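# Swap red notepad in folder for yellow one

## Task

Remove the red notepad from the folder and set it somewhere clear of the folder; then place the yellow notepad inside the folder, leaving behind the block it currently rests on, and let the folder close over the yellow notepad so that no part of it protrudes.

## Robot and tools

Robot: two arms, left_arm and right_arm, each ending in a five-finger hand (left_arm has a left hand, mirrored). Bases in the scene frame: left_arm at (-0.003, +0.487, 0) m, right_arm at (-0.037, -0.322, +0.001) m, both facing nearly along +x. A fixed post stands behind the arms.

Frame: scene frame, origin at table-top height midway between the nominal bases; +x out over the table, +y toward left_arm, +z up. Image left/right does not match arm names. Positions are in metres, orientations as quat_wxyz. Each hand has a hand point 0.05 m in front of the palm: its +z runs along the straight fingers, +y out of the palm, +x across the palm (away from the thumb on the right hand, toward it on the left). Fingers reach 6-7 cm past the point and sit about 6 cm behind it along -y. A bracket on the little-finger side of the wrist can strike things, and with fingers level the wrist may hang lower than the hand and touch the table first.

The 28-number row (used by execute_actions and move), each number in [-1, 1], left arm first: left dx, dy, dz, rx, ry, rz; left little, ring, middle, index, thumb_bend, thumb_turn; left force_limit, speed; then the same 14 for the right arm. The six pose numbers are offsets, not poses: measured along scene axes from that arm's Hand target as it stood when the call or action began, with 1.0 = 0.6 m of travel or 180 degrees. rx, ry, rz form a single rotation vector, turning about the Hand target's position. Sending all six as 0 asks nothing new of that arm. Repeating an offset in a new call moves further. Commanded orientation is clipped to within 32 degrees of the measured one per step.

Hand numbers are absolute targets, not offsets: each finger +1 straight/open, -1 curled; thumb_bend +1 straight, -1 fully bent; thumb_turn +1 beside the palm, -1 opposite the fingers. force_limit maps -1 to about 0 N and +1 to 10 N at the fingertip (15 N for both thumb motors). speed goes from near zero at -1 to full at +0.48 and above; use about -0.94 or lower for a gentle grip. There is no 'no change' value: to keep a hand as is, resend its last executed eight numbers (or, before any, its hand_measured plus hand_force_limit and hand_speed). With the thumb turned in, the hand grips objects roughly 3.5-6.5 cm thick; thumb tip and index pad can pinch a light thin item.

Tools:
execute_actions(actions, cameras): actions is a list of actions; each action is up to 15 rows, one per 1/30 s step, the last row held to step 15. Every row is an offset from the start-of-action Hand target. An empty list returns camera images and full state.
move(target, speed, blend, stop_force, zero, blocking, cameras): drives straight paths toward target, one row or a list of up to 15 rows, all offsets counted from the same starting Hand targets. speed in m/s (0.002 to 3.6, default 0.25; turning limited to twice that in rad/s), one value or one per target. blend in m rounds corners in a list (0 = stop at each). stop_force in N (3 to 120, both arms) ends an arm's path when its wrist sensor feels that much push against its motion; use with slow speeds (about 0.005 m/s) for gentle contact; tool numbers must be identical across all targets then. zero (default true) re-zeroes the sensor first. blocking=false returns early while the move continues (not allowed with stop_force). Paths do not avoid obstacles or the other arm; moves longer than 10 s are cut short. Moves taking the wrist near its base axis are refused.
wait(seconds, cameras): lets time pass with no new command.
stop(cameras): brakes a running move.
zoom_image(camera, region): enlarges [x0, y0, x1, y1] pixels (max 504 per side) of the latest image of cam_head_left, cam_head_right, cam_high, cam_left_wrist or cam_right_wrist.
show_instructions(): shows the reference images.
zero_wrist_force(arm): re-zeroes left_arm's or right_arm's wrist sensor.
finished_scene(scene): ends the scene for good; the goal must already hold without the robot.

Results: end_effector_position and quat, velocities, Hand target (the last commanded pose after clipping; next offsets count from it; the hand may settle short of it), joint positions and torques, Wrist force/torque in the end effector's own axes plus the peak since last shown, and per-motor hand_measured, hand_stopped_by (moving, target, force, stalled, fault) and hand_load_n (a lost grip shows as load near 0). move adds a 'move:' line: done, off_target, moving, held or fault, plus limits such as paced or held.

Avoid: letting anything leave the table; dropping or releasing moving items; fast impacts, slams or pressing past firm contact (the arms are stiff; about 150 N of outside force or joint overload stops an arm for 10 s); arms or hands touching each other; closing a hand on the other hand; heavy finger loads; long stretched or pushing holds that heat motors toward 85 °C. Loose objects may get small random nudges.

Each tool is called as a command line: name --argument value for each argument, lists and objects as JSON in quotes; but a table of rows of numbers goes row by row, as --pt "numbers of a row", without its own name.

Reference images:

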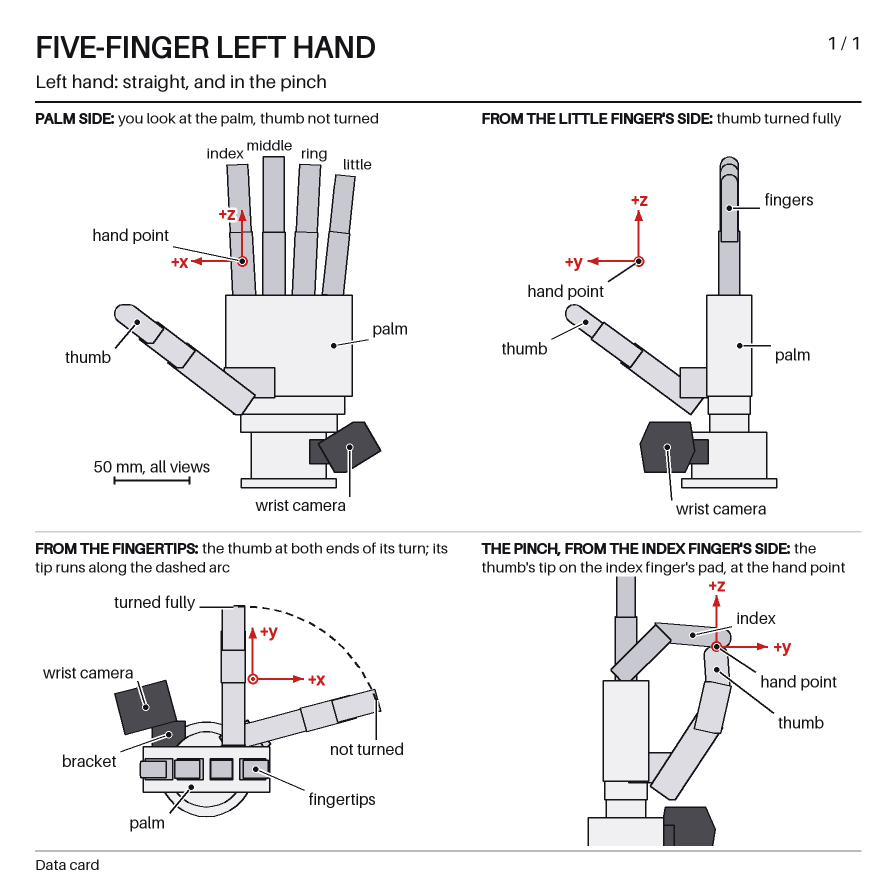

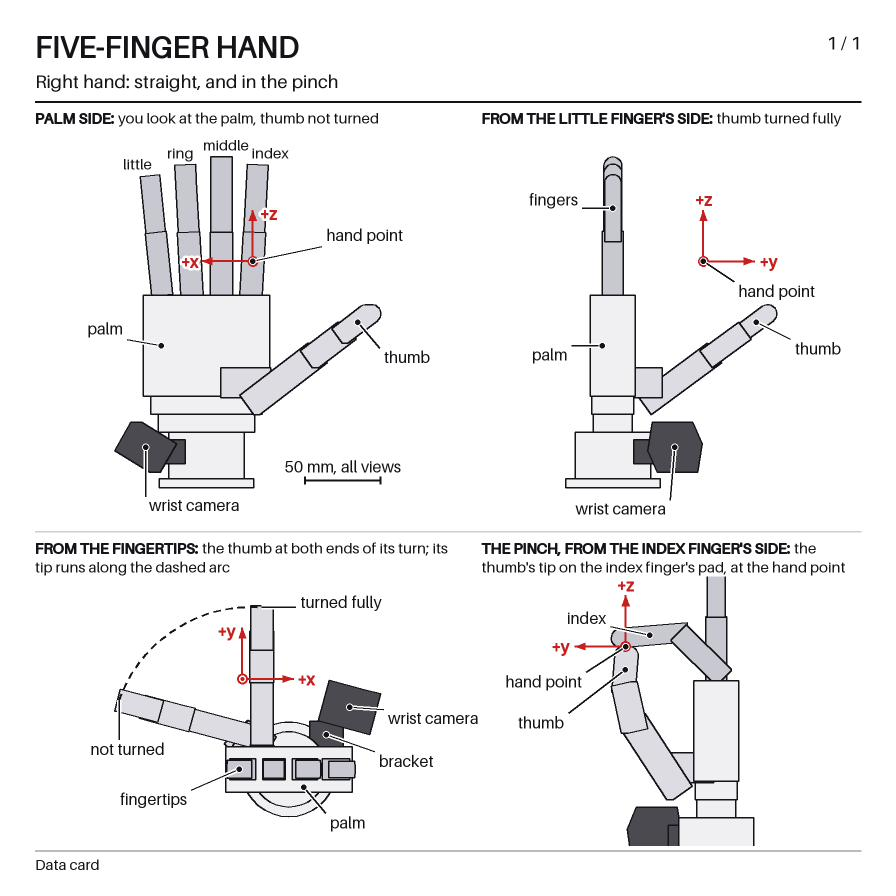

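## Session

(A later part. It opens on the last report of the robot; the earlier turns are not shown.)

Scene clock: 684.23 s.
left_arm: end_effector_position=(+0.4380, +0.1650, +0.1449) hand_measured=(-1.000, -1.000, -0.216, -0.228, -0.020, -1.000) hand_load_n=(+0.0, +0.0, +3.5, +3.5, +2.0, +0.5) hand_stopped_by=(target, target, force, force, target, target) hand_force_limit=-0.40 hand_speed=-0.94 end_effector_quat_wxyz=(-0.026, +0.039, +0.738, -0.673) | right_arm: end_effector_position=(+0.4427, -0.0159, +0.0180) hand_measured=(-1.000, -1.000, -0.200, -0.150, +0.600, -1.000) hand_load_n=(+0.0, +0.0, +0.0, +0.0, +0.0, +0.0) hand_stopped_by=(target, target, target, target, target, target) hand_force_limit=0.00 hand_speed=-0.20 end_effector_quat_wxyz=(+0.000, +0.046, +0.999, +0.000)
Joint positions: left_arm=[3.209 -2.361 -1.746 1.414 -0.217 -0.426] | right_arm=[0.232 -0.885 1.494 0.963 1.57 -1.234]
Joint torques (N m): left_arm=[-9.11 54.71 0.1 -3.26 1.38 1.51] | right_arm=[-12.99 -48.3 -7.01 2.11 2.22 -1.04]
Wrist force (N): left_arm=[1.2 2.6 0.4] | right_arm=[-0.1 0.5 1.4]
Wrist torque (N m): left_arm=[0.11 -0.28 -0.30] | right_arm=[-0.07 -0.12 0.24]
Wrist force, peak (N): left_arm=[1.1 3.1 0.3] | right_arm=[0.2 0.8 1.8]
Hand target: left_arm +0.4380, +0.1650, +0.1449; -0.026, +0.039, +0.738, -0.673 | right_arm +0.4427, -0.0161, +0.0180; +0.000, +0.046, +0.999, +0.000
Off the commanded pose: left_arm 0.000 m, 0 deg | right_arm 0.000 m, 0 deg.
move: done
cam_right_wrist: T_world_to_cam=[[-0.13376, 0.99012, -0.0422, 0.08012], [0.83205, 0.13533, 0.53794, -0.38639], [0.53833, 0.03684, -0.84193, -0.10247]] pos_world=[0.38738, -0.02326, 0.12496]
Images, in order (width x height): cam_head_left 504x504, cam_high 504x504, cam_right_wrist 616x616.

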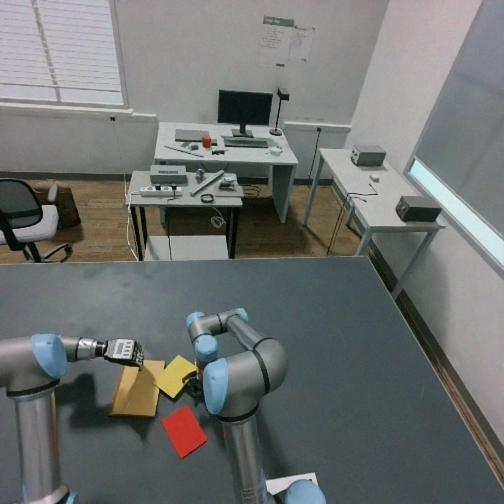

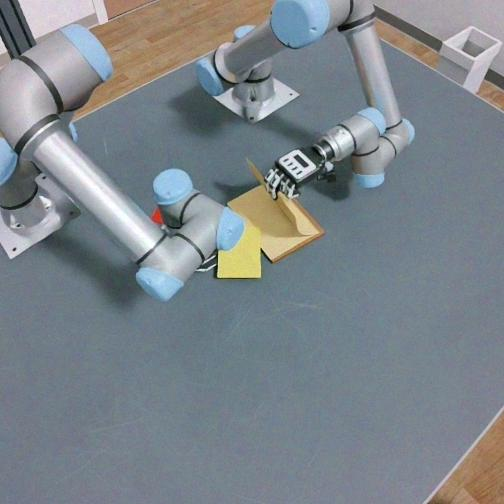

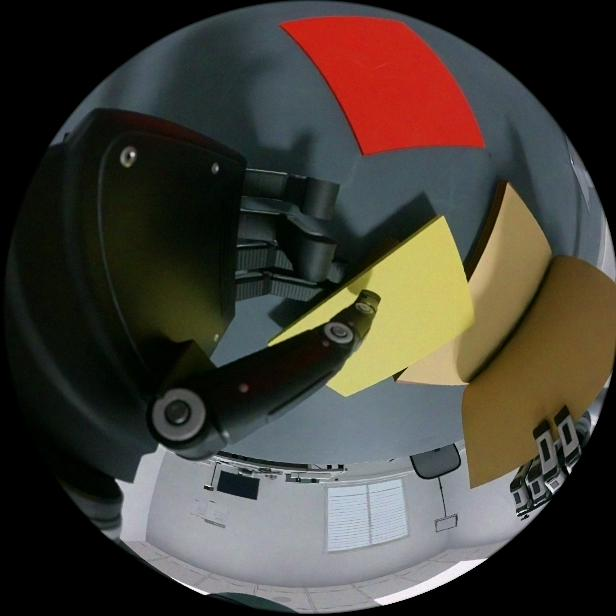

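move --pt "0 0 0 0 0 0 -1 -1 -0.38 -0.35 -0.02 -1 -0.4 -0.94 -0.0062 -0.0667 0 0 0 0 -1 -1 -0.2 -0.15 0.6 -1 0 -0.2" --pt "0 0 0 0 0 0 -1 -1 -0.38 -0.35 -0.02 -1 -0.4 -0.94 -0.0062 -0.0667 0.2 0 0 0 -1 -1 -0.2 -0.15 0.6 -1 0 -0.2" --pt "0 0 0 0 0 0 -1 -1 -0.38 -0.35 -0.02 -1 -0.4 -0.94 0.1072 0.0807 0.2033 0 0 0.3628 -1 -1 -1 1 1 1 0 0.3" --pt "0 0 0 0 0 0 -1 -1 -0.38 -0.35 -0.02 -1 -0.4 -0.94 0.1072 0.0807 0.1093 0 0 0.3628 -1 -1 -1 1 1 1 0 0.3" --speed '[0.05,0.2,0.25,0.06]' --cameras '["cam_right_wrist","cam_head_left","cam_high"]'

zoom_image --camera "cam_head_left" --region '[90, 340, 230, 430]'

zoom_image --camera "cam_high" --region '[190, 170, 340, 310]'

Scene clock: 701.40 s.
left_arm: end_effector_position=(+0.4380, +0.1650, +0.1449) hand_measured=(-1.000, -1.000, -0.216, -0.228, -0.020, -1.000) hand_load_n=(+0.0, +0.0, +3.5, +3.5, +2.5, +0.0) hand_stopped_by=(target, target, force, force, target, target) hand_force_limit=-0.40 hand_speed=-0.94 end_effector_quat_wxyz=(-0.026, +0.039, +0.738, -0.673) | right_arm: end_effector_position=(+0.5070, +0.0323, +0.0834) hand_measured=(-1.000, -1.000, -1.000, +1.000, +1.000, +1.000) hand_load_n=(+0.0, +0.0, +0.5, +0.0, -0.5, +0.0) hand_stopped_by=(target, target, target, target, target, target) hand_force_limit=0.00 hand_speed=0.30 end_effector_quat_wxyz=(-0.001, -0.500, +0.866, +0.000) end_effector_velocity=(+0.000, +0.000, +0.003) end_effector_angular_velocity=(+0.000, -0.001, +0.000)
Joint positions: left_arm=[3.209 -2.361 -1.746 1.414 -0.217 -0.426] | right_arm=[0.254 -0.593 0.764 1.4 1.571 -2.352]
Joint velocities: left_arm=[within noise] | right_arm=[-0.001 -0.002 -0.003 0.005 0 0]
Joint torques (N m): left_arm=[-9.66 54.9 0.14 -3.26 1.26 1.42] | right_arm=[-8.83 -61.24 -28.46 4.02 1.66 -1.21]
Wrist force (N): left_arm=[1.0 2.6 0.5] | right_arm=[-0.2 0.7 1.6]
Wrist torque (N m): left_arm=[0.12 -0.25 -0.31] | right_arm=[-0.10 -0.10 0.04]
Wrist force, peak (N): left_arm=[1.1 2.9 0.6] | right_arm=[0.1 0.6 3.4]
Hand target: left_arm +0.4380, +0.1650, +0.1449; -0.026, +0.039, +0.738, -0.673 | right_arm +0.5070, +0.0324, +0.0836; +0.000, -0.500, +0.866, +0.000
Off the commanded pose: left_arm 0.000 m, 0 deg | right_arm 0.000 m, 0 deg.
move: done
cam_right_wrist: T_world_to_cam=[[-0.95533, 0.29255, -0.04202, 0.48279], [0.22513, 0.81242, 0.53786, -0.19586], [0.19149, 0.50437, -0.84198, 0.077]] pos_world=[0.49057, -0.02096, 0.19046]
Images, in order (width x height): cam_head_left 504x504, cam_high 504x504, cam_right_wrist 616x616.

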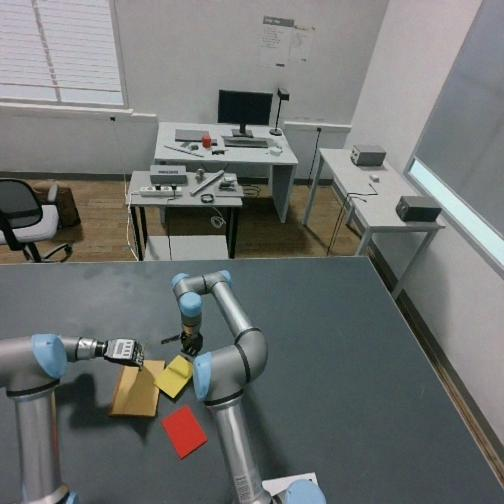

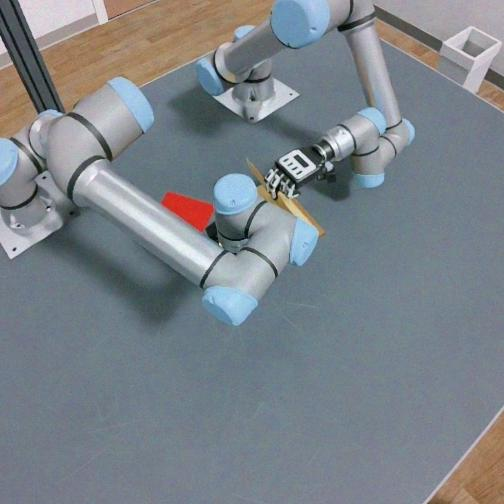

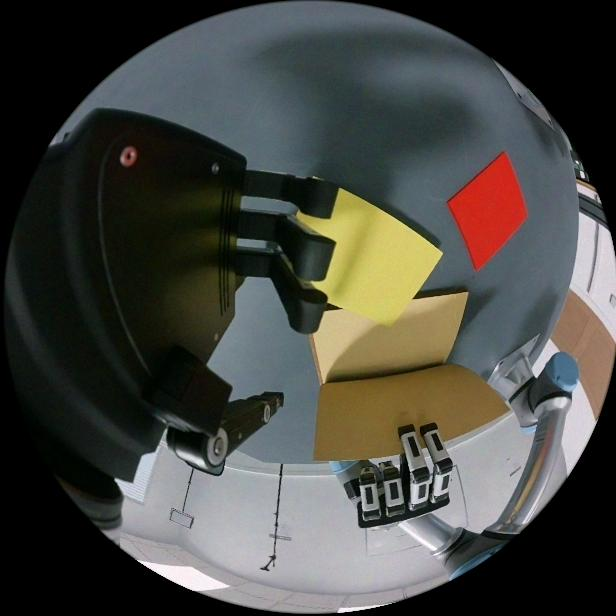

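Scaled by 3.600 from the camera's image (finer frame: 720x720).

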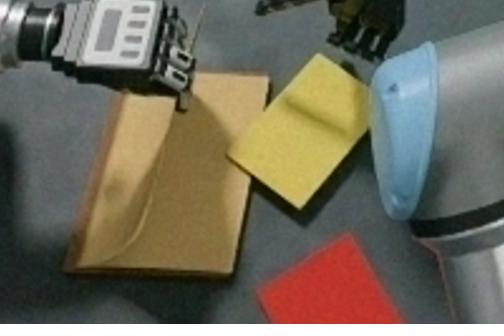

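Scaled by 3.360 from the camera's image (finer frame: 720x720).

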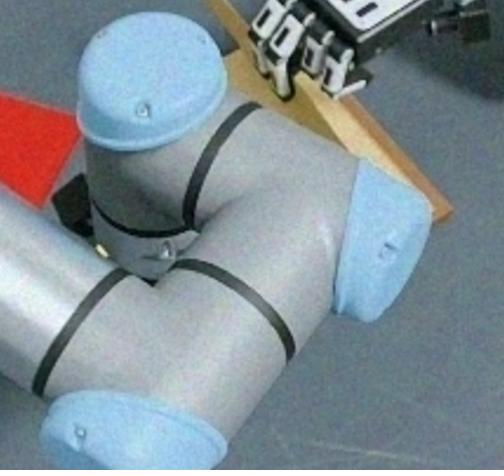

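move --target '[0,0,0,0,0,0,-1,-1,-0.38,-0.35,-0.02,-1,-0.4,-0.94,-0.0557,0.0664,0,0,0,0,-1,-1,-1,1,1,1,0,0.3]' --speed 0.025 --cameras '["cam_right_wrist","cam_head_left"]'

zoom_image --camera "cam_head_left" --region '[90, 340, 230, 430]'

Scene clock: 704.53 s.
left_arm: end_effector_position=(+0.4380, +0.1650, +0.1449) hand_measured=(-1.000, -1.000, -0.216, -0.228, -0.020, -1.000) hand_load_n=(+0.5, +0.0, +3.5, +3.5, +2.5, +0.0) hand_stopped_by=(target, target, force, force, target, target) hand_force_limit=-0.40 hand_speed=-0.94 end_effector_quat_wxyz=(-0.026, +0.039, +0.738, -0.673) | right_arm: end_effector_position=(+0.4735, +0.0724, +0.0836) hand_measured=(-1.000, -1.000, -1.000, +1.000, +1.000, +1.000) hand_load_n=(+0.0, +0.0, +0.0, +0.0, +0.0, +0.0) hand_stopped_by=(target, target, target, target, target, target) hand_force_limit=0.00 hand_speed=0.30 end_effector_quat_wxyz=(+0.000, -0.500, +0.866, +0.000)
Joint positions: left_arm=[3.209 -2.361 -1.746 1.414 -0.217 -0.426] | right_arm=[0.33 -0.625 0.825 1.371 1.571 -2.276]
Joint torques (N m): left_arm=[-9.38 55.18 -0.09 -3.24 1.32 1.41] | right_arm=[-13.62 -52.13 -24.62 1.64 -2.03 -1.31]
Wrist force (N): left_arm=[1.0 2.8 0.5] | right_arm=[-0.2 0.5 1.5]
Wrist torque (N m): left_arm=[0.13 -0.26 -0.32] | right_arm=[-0.09 -0.10 0.03]
Wrist force, peak (N): left_arm=[1.1 3.0 0.3] | right_arm=[0.1 0.8 1.9]
Hand target: left_arm +0.4380, +0.1650, +0.1449; -0.026, +0.039, +0.738, -0.673 | right_arm +0.4736, +0.0722, +0.0836; +0.000, -0.500, +0.866, +0.000
Off the commanded pose: left_arm 0.000 m, 0 deg | right_arm 0.000 m, 0 deg.
move: done
cam_right_wrist: T_world_to_cam=[[-0.95531, 0.29256, -0.04221, 0.43911], [0.22501, 0.81235, 0.53801, -0.22084], [0.19169, 0.50447, -0.84188, 0.06321]] pos_world=[0.45707, 0.01904, 0.19056]
Images, in order (width x height): cam_head_left 504x504, cam_right_wrist 616x616.

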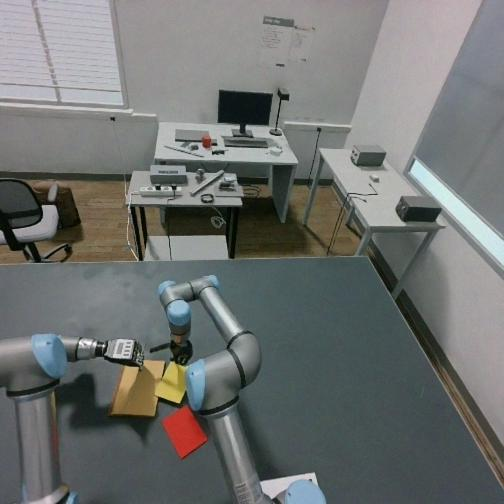

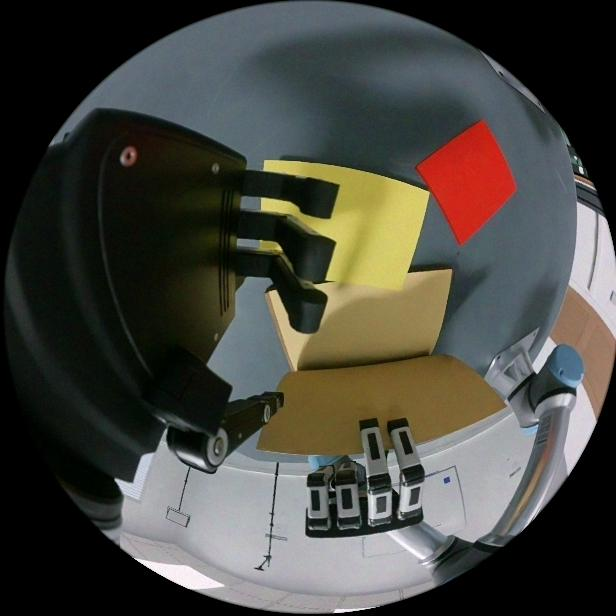

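Scaled by 3.600 from the camera's image (finer frame: 720x720).

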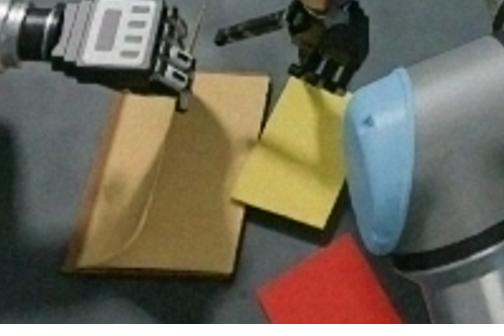

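move --target '[0,0,0,0,0,0,-1,-1,-0.38,-0.35,-0.02,-1,-0.4,-0.94,-0.0408,0.0343,0,0,0,0,-1,-1,-1,1,1,1,0,0.3]' --speed 0.025 --cameras '["cam_right_wrist","cam_head_left"]'

zoom_image --camera "cam_head_left" --region '[90, 340, 230, 430]'

Scene clock: 708.10 s.
left_arm: end_effector_position=(+0.4380, +0.1650, +0.1449) hand_measured=(-1.000, -1.000, -0.216, -0.228, -0.020, -1.000) hand_load_n=(+0.0, +0.0, +3.5, +3.5, +2.5, +0.5) hand_stopped_by=(target, target, force, force, target, target) hand_force_limit=-0.40 hand_speed=-0.94 end_effector_quat_wxyz=(-0.026, +0.039, +0.738, -0.673) | right_arm: end_effector_position=(+0.4490, +0.0929, +0.0836) hand_measured=(-1.000, -1.000, -1.000, +1.000, +1.000, +1.000) hand_load_n=(+0.0, +0.0, +0.0, +0.0, +0.0, +0.0) hand_stopped_by=(target, target, target, target, target, target) hand_force_limit=0.00 hand_speed=0.30 end_effector_quat_wxyz=(+0.000, -0.500, +0.866, +0.000)
Joint positions: left_arm=[3.209 -2.361 -1.746 1.414 -0.217 -0.426] | right_arm=[0.375 -0.654 0.88 1.345 1.571 -2.231]
Joint torques (N m): left_arm=[-9.26 54.35 -0.52 -3.11 1.12 1.45] | right_arm=[-12.72 -46.31 -28.12 2.36 -2.2 -1.21]
Wrist force (N): left_arm=[1.2 2.7 0.3] | right_arm=[0.2 0.9 1.4]
Wrist torque (N m): left_arm=[0.14 -0.29 -0.30] | right_arm=[-0.02 -0.18 0.08]
Wrist force, peak (N): left_arm=[1.0 3.0 0.3] | right_arm=[0.0 1.3 1.6]
Hand target: left_arm +0.4380, +0.1650, +0.1449; -0.026, +0.039, +0.738, -0.673 | right_arm +0.4491, +0.0928, +0.0836; +0.000, -0.500, +0.866, +0.000
Off the commanded pose: left_arm 0.000 m, 0 deg | right_arm 0.000 m, 0 deg.
move: done
cam_right_wrist: T_world_to_cam=[[-0.95531, 0.29256, -0.04221, 0.40971], [0.22501, 0.81235, 0.53801, -0.23198], [0.19169, 0.50447, -0.84188, 0.05756]] pos_world=[0.43257, 0.03954, 0.19056]
Images, in order (width x height): cam_head_left 504x504, cam_right_wrist 616x616.

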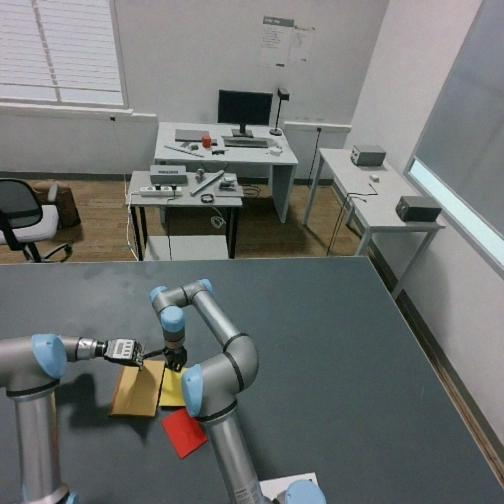

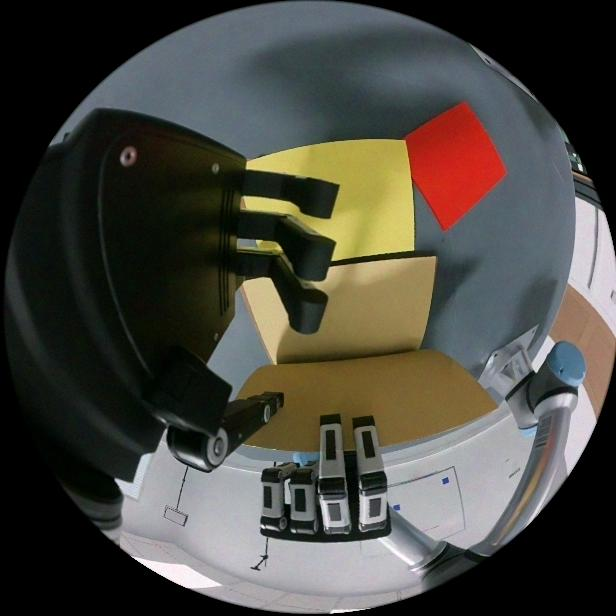

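Scaled by 3.600 from the camera's image (finer frame: 720x720).

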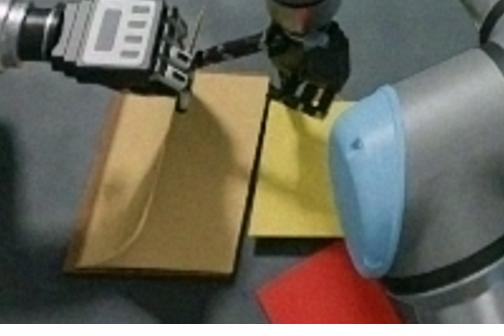

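move --pt "0 0 0 0 0 0 -1 -1 -0.38 -0.35 -0.02 -1 -0.4 -0.94 0.03 0 0 0 0 0 -1 -1 -1 1 1 1 0 0.3" --pt "0 0 0 0 0 0 -1 -1 -0.38 -0.35 -0.02 -1 -0.4 -0.94 0.03 0 0.24 0 0 0 -1 -1 -1 1 1 1 0 0.3" --pt "0 0 0 0 0 0 -1 -1 -0.38 -0.35 -0.02 -1 -0.4 -0.94 -0.13 -0.45 0.28 0 0 0 -1 -1 -1 1 1 1 0 0.3" --speed '[0.05,0.15,0.25]' --cameras '["cam_head_left","cam_high"]'

Scene clock: 715.47 s.
left_arm: end_effector_position=(+0.4380, +0.1650, +0.1449) hand_measured=(-1.000, -1.000, -0.216, -0.228, -0.020, -1.000) hand_load_n=(+0.0, +0.0, +3.5, +3.5, +2.0, +0.5) hand_stopped_by=(target, target, force, force, target, target) hand_force_limit=-0.40 hand_speed=-0.94 end_effector_quat_wxyz=(-0.026, +0.039, +0.738, -0.673) | right_arm: end_effector_position=(+0.3712, -0.1771, +0.2516) hand_measured=(-1.000, -1.000, -1.000, +1.000, +1.000, +1.000) hand_load_n=(+0.0, +0.0, +0.0, +0.0, +0.0, +0.0) hand_stopped_by=(target, target, target, target, target, target) hand_force_limit=0.00 hand_speed=0.30 end_effector_quat_wxyz=(+0.000, -0.500, +0.866, +0.000)
Joint positions: left_arm=[3.209 -2.361 -1.746 1.414 -0.217 -0.426] | right_arm=[-0.116 -1.22 1.374 1.416 1.571 -2.722]
Joint torques (N m): left_arm=[-9.59 54.44 0.9 -3.15 1.15 1.55] | right_arm=[-13.57 -40.32 -11.09 4.38 1.36 -1.54]
Wrist force (N): left_arm=[1.0 2.9 0.3] | right_arm=[-0.3 0.7 1.6]
Wrist torque (N m): left_arm=[0.15 -0.26 -0.32] | right_arm=[-0.07 -0.07 0.00]
Wrist force, peak (N): left_arm=[1.0 3.0 0.4] | right_arm=[0.1 1.2 3.1]
Hand target: left_arm +0.4380, +0.1650, +0.1449; -0.026, +0.039, +0.738, -0.673 | right_arm +0.3711, -0.1772, +0.2516; +0.000, -0.500, +0.866, +0.000
Off the commanded pose: left_arm 0.000 m, 0 deg | right_arm 0.000 m, 0 deg.
move: done

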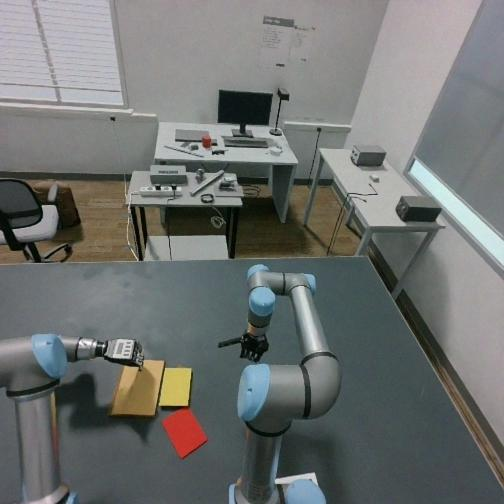

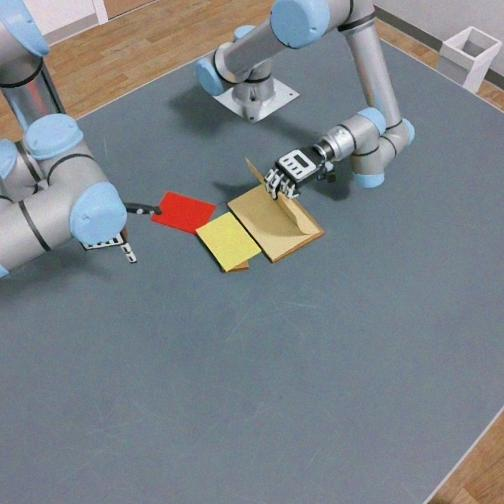

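zoom_image --camera "cam_head_left" --region '[90, 340, 230, 480]'

zoom_image --camera "cam_high" --region '[180, 150, 350, 300]'

Scaled by 3.600 from the camera's image (finer frame: 720x720).

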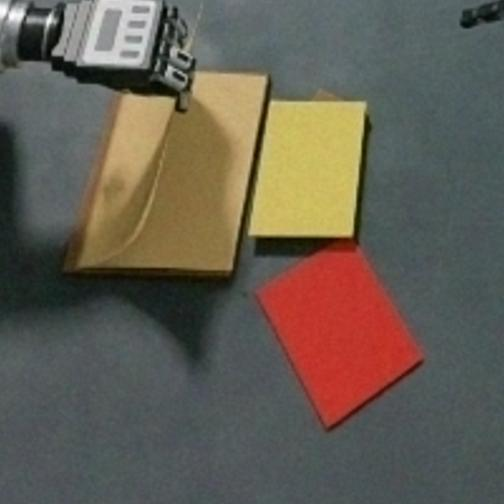

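Scaled by 2.965 from the camera's image (finer frame: 720x720).

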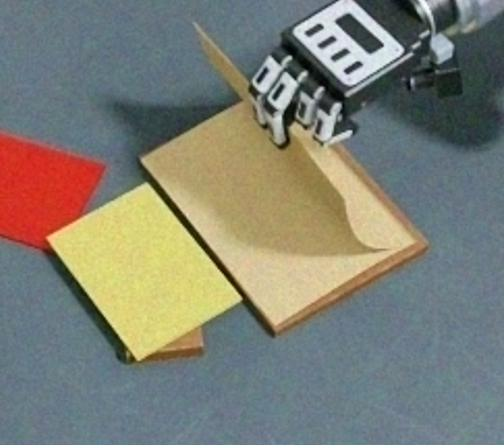

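move --pt "0 0 0 0 0 0 -1 -1 -0.38 -0.35 -0.02 -1 -0.4 -0.94 0 0 0 0.13021 0.06735 -0.35676 -1 1 -1 1 1 1 0 -0.2" --pt "0 0 0 0 0 0 -1 -1 -0.38 -0.35 -0.02 -1 -0.4 -0.94 0.1093 0.2437 -0.0803 0.13021 0.06735 -0.35676 -1 1 -1 1 1 1 0 -0.2" --speed '[0.5,0.15]' --cameras '["cam_head_left","cam_high","cam_right_wrist"]'

Scene clock: 730.53 s.
left_arm: end_effector_position=(+0.4380, +0.1650, +0.1449) hand_measured=(-1.000, -1.000, -0.216, -0.228, -0.020, -1.000) hand_load_n=(+0.0, +0.5, +3.0, +3.5, +2.0, +0.0) hand_stopped_by=(target, target, force, force, target, target) hand_force_limit=-0.40 hand_speed=-0.94 end_effector_quat_wxyz=(-0.026, +0.039, +0.738, -0.673) | right_arm: end_effector_position=(+0.4367, -0.0311, +0.2034) hand_measured=(-1.000, +1.000, -1.000, +1.000, +1.000, +1.000) hand_load_n=(+0.0, +0.0, +0.0, +0.0, +0.0, +0.0) hand_stopped_by=(target, target, target, target, target, target) hand_force_limit=0.00 hand_speed=-0.20 end_effector_quat_wxyz=(+0.010, +0.044, +0.975, +0.216)
Joint positions: left_arm=[3.209 -2.361 -1.746 1.414 -0.217 -0.426] | right_arm=[-0.012 -1.173 1.555 1.146 1.136 -1.469]
Joint torques (N m): left_arm=[-9.85 54.56 0.06 -3.27 1.12 1.41] | right_arm=[4.29 -28.22 -17.02 3.46 -0.93 1.31]
Wrist force (N): left_arm=[0.7 2.7 0.4] | right_arm=[0.0 1.0 2.1]
Wrist torque (N m): left_arm=[0.12 -0.22 -0.33] | right_arm=[-0.16 -0.13 0.24]
Wrist force, peak (N): left_arm=[1.3 2.9 0.5] | right_arm=[-0.3 2.3 2.9]
Hand target: left_arm +0.4380, +0.1650, +0.1449; -0.026, +0.039, +0.738, -0.673 | right_arm +0.4367, -0.0310, +0.2034; +0.010, +0.045, +0.975, +0.216
Off the commanded pose: left_arm 0.000 m, 0 deg | right_arm 0.000 m, 0 deg.
move: done
cam_right_wrist: T_world_to_cam=[[-0.14028, 0.91712, 0.37312, 0.01828], [0.80922, -0.11094, 0.57694, -0.48474], [0.57052, 0.38287, -0.72658, 0.0307]] pos_world=[0.37731, -0.0823, 0.29515]

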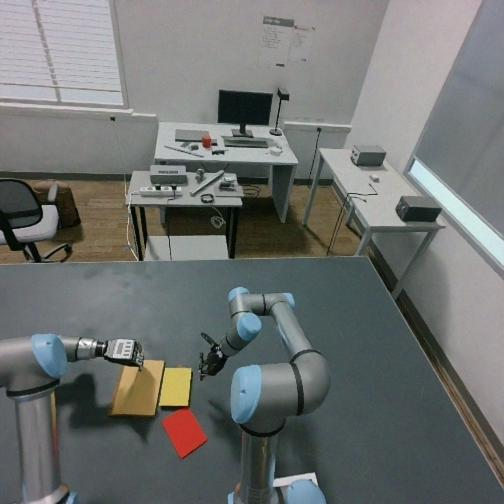

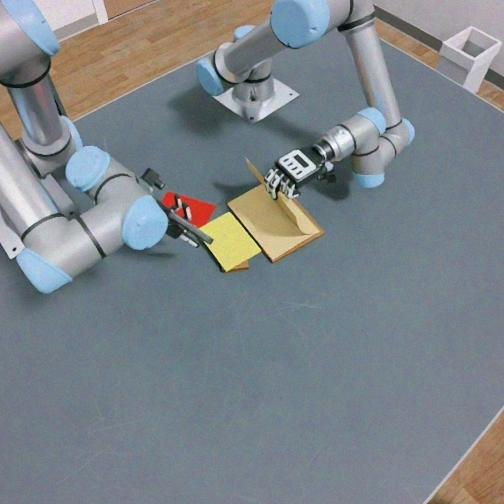

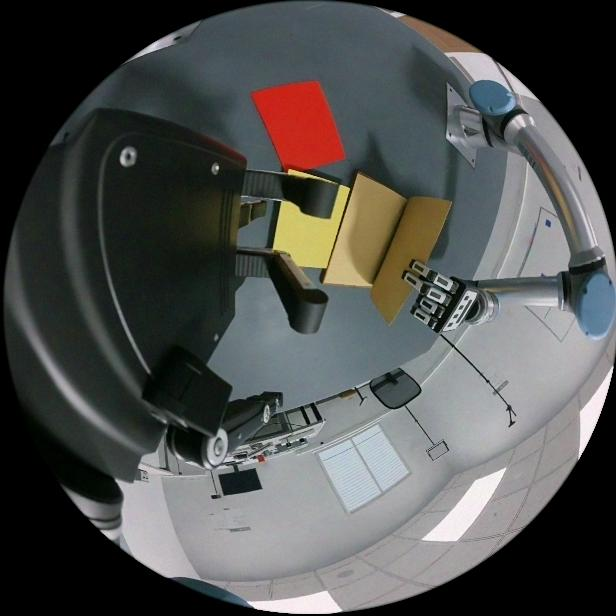

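move --pt "0 0 0 0 0 0 -1 -1 -0.38 -0.35 -0.02 -1 -0.4 -0.94 0 0 -0.145 0 0 0 -1 1 -1 1 1 1 0 -0.2" --speed 0.05 --stop_force 5

move --pt "0 0 0 0 0 0 -1 -1 -0.38 -0.35 -0.02 -1 -0.4 -0.94 0 0 -0.0217 0 0 0 -1 1 -1 1 1 1 0 -0.2" --speed 0.008 --stop_force 3 --cameras '["cam_head_left","cam_high","cam_right_wrist"]'

Scene clock: 734.33 s.
left_arm: end_effector_position=(+0.4380, +0.1650, +0.1449) hand_measured=(-1.000, -1.000, -0.216, -0.228, -0.020, -1.000) hand_load_n=(+0.0, +0.0, +3.5, +3.5, +2.0, +0.0) hand_stopped_by=(target, target, force, force, target, target) hand_force_limit=-0.40 hand_speed=-0.94 end_effector_quat_wxyz=(-0.026, +0.039, +0.738, -0.673) | right_arm: end_effector_position=(+0.4367, -0.0310, +0.1164) hand_measured=(-1.000, +1.000, -1.000, +1.000, +1.000, +1.000) hand_load_n=(+0.0, +0.0, +0.0, +0.0, +0.0, +0.0) hand_stopped_by=(target, target, target, target, target, target) hand_force_limit=0.00 hand_speed=-0.20 end_effector_quat_wxyz=(+0.010, +0.045, +0.975, +0.216)
Joint positions: left_arm=[3.209 -2.361 -1.746 1.414 -0.217 -0.426] | right_arm=[-0.012 -1.078 1.661 0.946 1.136 -1.469]
Joint torques (N m): left_arm=[-9.1 54.15 0.71 -3.16 1 1.53] | right_arm=[1.42 -43.69 -23.23 2.44 1.15 2.09]
Wrist force (N): left_arm=[1.1 2.8 0.5] | right_arm=[0.0 0.8 1.8]
Wrist torque (N m): left_arm=[0.13 -0.27 -0.31] | right_arm=[-0.19 -0.12 0.23]
Wrist force, peak (N): left_arm=[1.0 3.1 0.4] | right_arm=[0.1 0.9 2.5]
Hand target: left_arm +0.4380, +0.1650, +0.1449; -0.026, +0.039, +0.738, -0.673 | right_arm +0.4367, -0.0310, +0.1164; +0.010, +0.045, +0.975, +0.216
Off the commanded pose: left_arm 0.000 m, 0 deg | right_arm 0.000 m, 0 deg.
move: done

Scene clock: 736.60 s.
left_arm: end_effector_position=(+0.4380, +0.1650, +0.1449) hand_measured=(-1.000, -1.000, -0.216, -0.228, -0.020, -1.000) hand_load_n=(+0.0, +0.5, +3.0, +3.5, +2.0, +0.0) hand_stopped_by=(target, target, force, force, target, target) hand_force_limit=-0.40 hand_speed=-0.94 end_effector_quat_wxyz=(-0.026, +0.039, +0.738, -0.673) | right_arm: end_effector_position=(+0.4367, -0.0310, +0.1033) hand_measured=(-1.000, +1.000, -1.000, +1.000, +1.000, +1.000) hand_load_n=(+0.0, +0.0, +0.0, +0.5, +0.0, +0.0) hand_stopped_by=(target, target, target, target, target, target) hand_force_limit=0.00 hand_speed=-0.20 end_effector_quat_wxyz=(+0.010, +0.045, +0.975, +0.216)
Joint positions: left_arm=[3.209 -2.361 -1.746 1.414 -0.217 -0.426] | right_arm=[-0.012 -1.061 1.673 0.916 1.136 -1.469]
Joint torques (N m): left_arm=[-9.11 54.62 0.31 -3.16 1.09 1.47] | right_arm=[-2.93 -43.62 -17.85 4.22 1.33 2.18]
Wrist force (N): left_arm=[1.0 2.9 0.3] | right_arm=[-0.2 1.0 2.0]
Wrist torque (N m): left_arm=[0.16 -0.26 -0.32] | right_arm=[-0.17 -0.09 0.23]
Wrist force, peak (N): left_arm=[1.0 3.0 0.5] | right_arm=[-0.1 1.1 2.2]
Hand target: left_arm +0.4380, +0.1650, +0.1449; -0.026, +0.039, +0.738, -0.673 | right_arm +0.4367, -0.0310, +0.1034; +0.010, +0.045, +0.975, +0.216
Off the commanded pose: left_arm 0.000 m, 0 deg | right_arm 0.000 m, 0 deg.
move: done
cam_right_wrist: T_world_to_cam=[[-0.14007, 0.91708, 0.37329, 0.05543], [0.8093, -0.11116, 0.57678, -0.42699], [0.57044, 0.38289, -0.72662, -0.04203]] pos_world=[0.37731, -0.0822, 0.19505]

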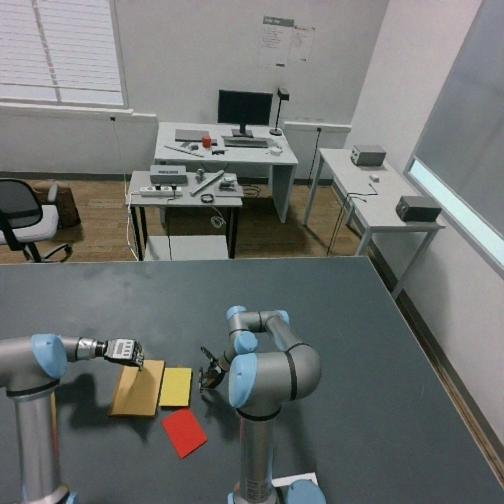

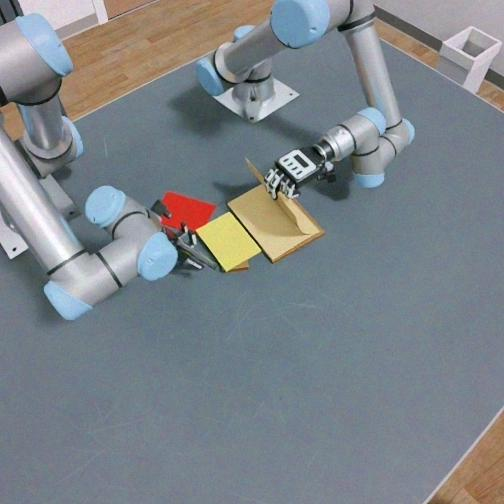

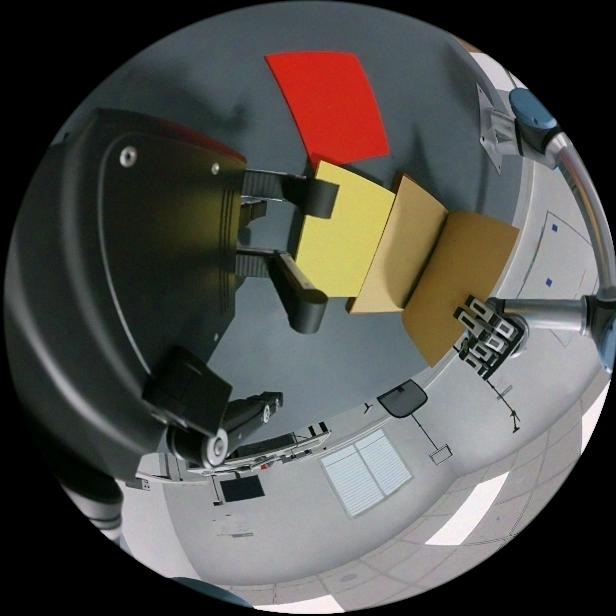

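move --pt "0 0 0 0 0 0 -1 -1 -0.38 -0.35 -0.02 -1 -0.4 -0.94 0.0092 0.0996 0 0 0 0 -1 1 -1 1 1 1 0 -0.2" --speed 0.015 --stop_force 5 --cameras '["cam_head_left","cam_high","cam_right_wrist"]'

zoom_image --camera "cam_head_left" --region '[90, 340, 230, 480]'

zoom_image --camera "cam_high" --region '[180, 150, 350, 300]'

Scene clock: 748.00 s.
left_arm: end_effector_position=(+0.4380, +0.1650, +0.1449) hand_measured=(-1.000, -1.000, -0.216, -0.228, -0.020, -1.000) hand_load_n=(+0.0, +0.0, +3.0, +3.5, +2.5, +0.0) hand_stopped_by=(target, target, force, force, target, target) hand_force_limit=-0.40 hand_speed=-0.94 end_effector_quat_wxyz=(-0.026, +0.039, +0.738, -0.673) | right_arm: end_effector_position=(+0.4422, +0.0288, +0.1033) hand_measured=(-1.000, +1.000, -1.000, +1.000, +1.000, +1.000) hand_load_n=(+0.0, +0.0, +0.0, +0.0, +0.0, +0.0) hand_stopped_by=(target, target, target, target, target, target) hand_force_limit=0.00 hand_speed=-0.20 end_effector_quat_wxyz=(+0.010, +0.045, +0.975, +0.216)
Joint positions: left_arm=[3.209 -2.361 -1.746 1.414 -0.217 -0.426] | right_arm=[0.122 -1.016 1.579 0.903 1.146 -1.322]
Joint torques (N m): left_arm=[-9 54.33 -0.06 -3.18 1 1.43] | right_arm=[-12.89 -46.04 -6.58 1.66 -0.54 -2.1]
Wrist force (N): left_arm=[1.0 2.7 0.6] | right_arm=[0.3 0.9 1.9]
Wrist torque (N m): left_arm=[0.11 -0.24 -0.32] | right_arm=[-0.17 -0.17 0.06]
Wrist force, peak (N): left_arm=[1.1 3.1 0.5] | right_arm=[0.2 1.0 2.3]
Hand target: left_arm +0.4380, +0.1650, +0.1449; -0.026, +0.039, +0.738, -0.673 | right_arm +0.4422, +0.0288, +0.1034; +0.010, +0.045, +0.975, +0.216
Off the commanded pose: left_arm 0.000 m, 0 deg | right_arm 0.000 m, 0 deg.
move: done
cam_right_wrist: T_world_to_cam=[[-0.14016, 0.91708, 0.37325, 0.00149], [0.80921, -0.11113, 0.57691, -0.4248], [0.57056, 0.3829, -0.72654, -0.06809]] pos_world=[0.38281, -0.0225, 0.19505]

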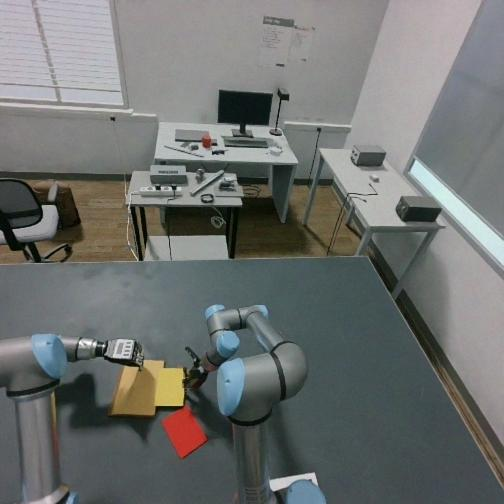

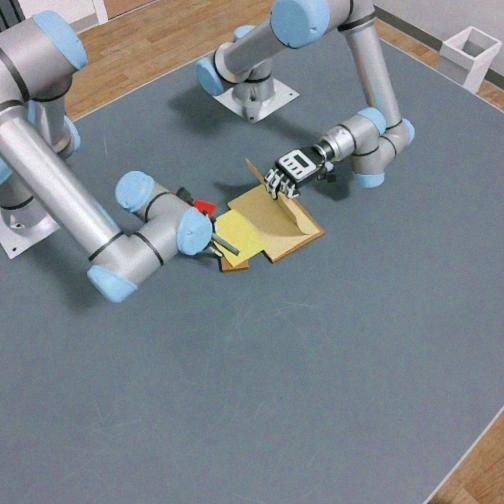

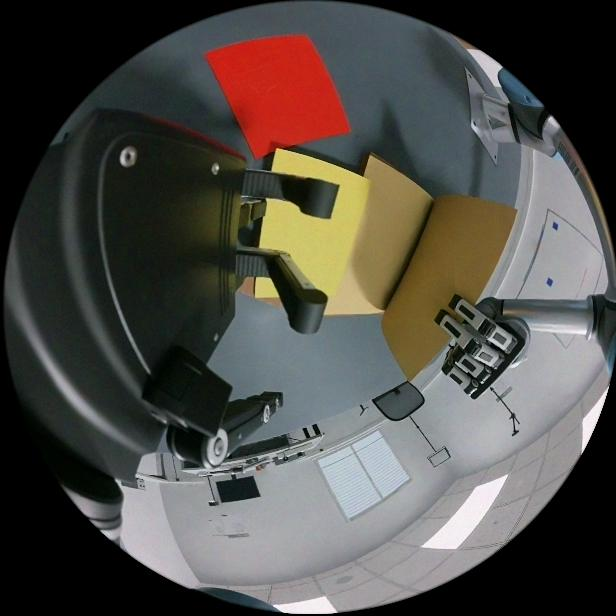

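Scaled by 3.600 from the camera's image (finer frame: 720x720).

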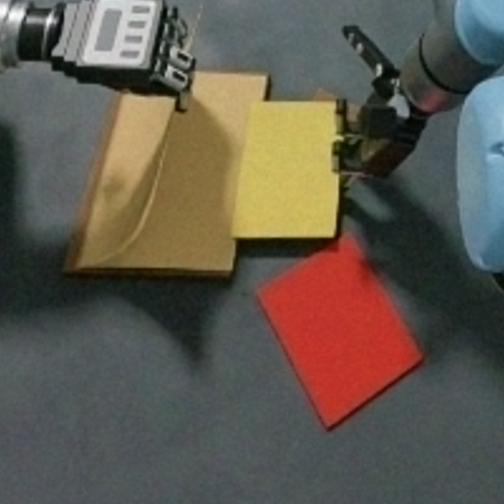

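Scaled by 2.965 from the camera's image (finer frame: 720x720).

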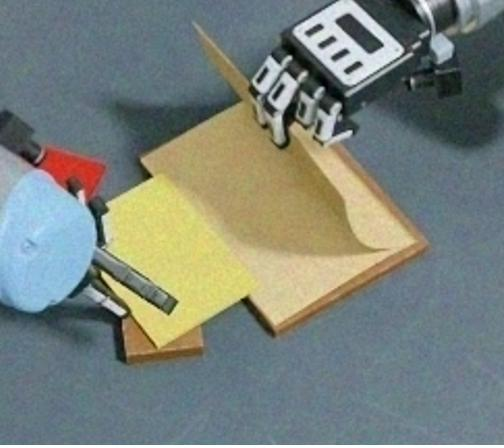

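move --pt "0 0 0 0 0 0 -1 -1 -0.38 -0.35 -0.02 -1 -0.4 -0.94 0.0072 0.0780 0 0 0 0 -1 1 -1 1 1 1 0 -0.2" --speed 0.015 --stop_force 5 --cameras '["cam_head_left","cam_high","cam_right_wrist"]'

zoom_image --camera "cam_head_left" --region '[90, 340, 230, 480]'

zoom_image --camera "cam_high" --region '[180, 150, 350, 300]'

Scene clock: 753.10 s.
left_arm: end_effector_position=(+0.4380, +0.1650, +0.1449) hand_measured=(-1.000, -1.000, -0.216, -0.228, -0.020, -1.000) hand_load_n=(+0.0, +0.0, +3.5, +3.5, +2.0, +0.5) hand_stopped_by=(target, target, force, force, target, target) hand_force_limit=-0.40 hand_speed=-0.94 end_effector_quat_wxyz=(-0.026, +0.039, +0.738, -0.673) | right_arm: end_effector_position=(+0.4465, +0.0756, +0.1033) hand_measured=(-1.000, +1.000, -1.000, +1.000, +1.000, +1.000) hand_load_n=(+0.0, +0.0, +0.0, -0.5, +0.0, +0.0) hand_stopped_by=(target, target, target, target, target, target) hand_force_limit=0.00 hand_speed=-0.20 end_effector_quat_wxyz=(+0.010, +0.045, +0.975, +0.216)
Joint positions: left_arm=[3.209 -2.361 -1.746 1.414 -0.217 -0.426] | right_arm=[0.218 -0.97 1.489 0.905 1.158 -1.217]
Joint torques (N m): left_arm=[-9.59 54.35 0.48 -3.21 0.83 1.52] | right_arm=[-13.35 -49.57 -7.36 2.64 -1.18 -2.16]
Wrist force (N): left_arm=[1.0 2.9 0.3] | right_arm=[0.1 0.9 1.7]
Wrist torque (N m): left_arm=[0.15 -0.25 -0.32] | right_arm=[-0.15 -0.12 0.06]
Wrist force, peak (N): left_arm=[1.1 3.1 0.3] | right_arm=[0.1 0.9 2.2]
Hand target: left_arm +0.4380, +0.1650, +0.1449; -0.026, +0.039, +0.738, -0.673 | right_arm +0.4465, +0.0756, +0.1034; +0.010, +0.045, +0.975, +0.216
Off the commanded pose: left_arm 0.000 m, 0 deg | right_arm 0.000 m, 0 deg.
move: done
cam_right_wrist: T_world_to_cam=[[-0.14011, 0.91709, 0.37325, -0.04089], [0.80925, -0.11114, 0.57686, -0.42314], [0.57051, 0.38287, -0.72658, -0.08836]] pos_world=[0.38711, 0.0243, 0.19515]

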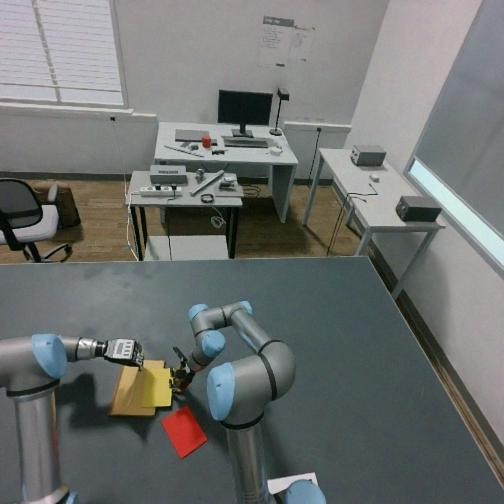

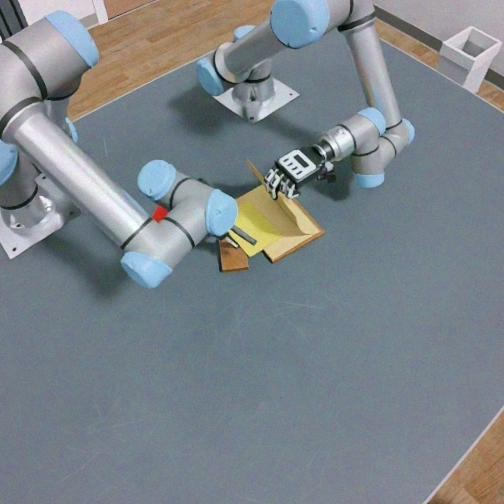

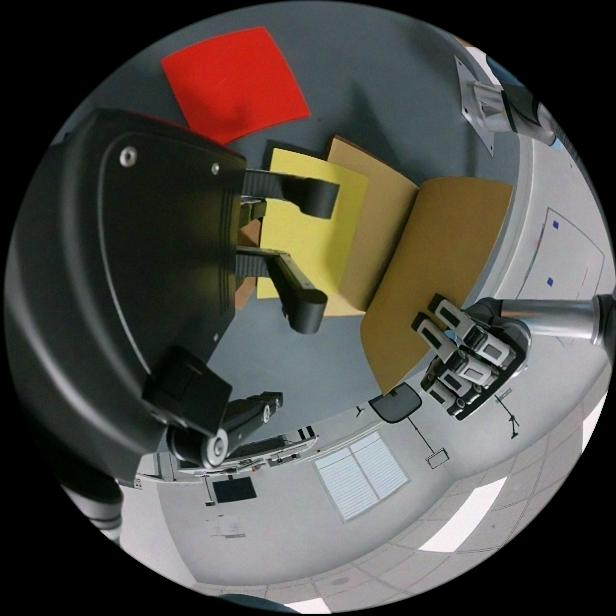

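Scaled by 3.600 from the camera's image (finer frame: 720x720).

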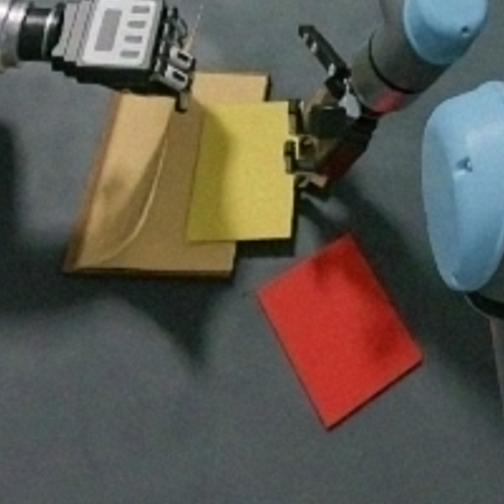

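Scaled by 2.965 from the camera's image (finer frame: 720x720).

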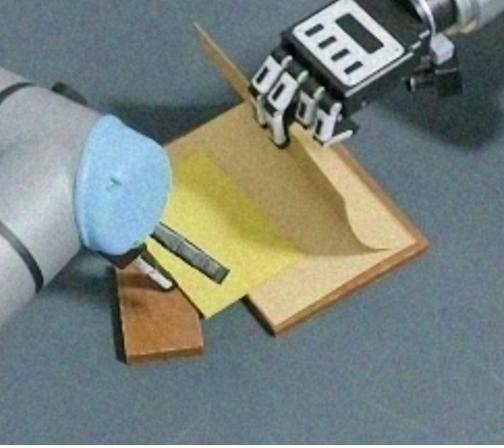

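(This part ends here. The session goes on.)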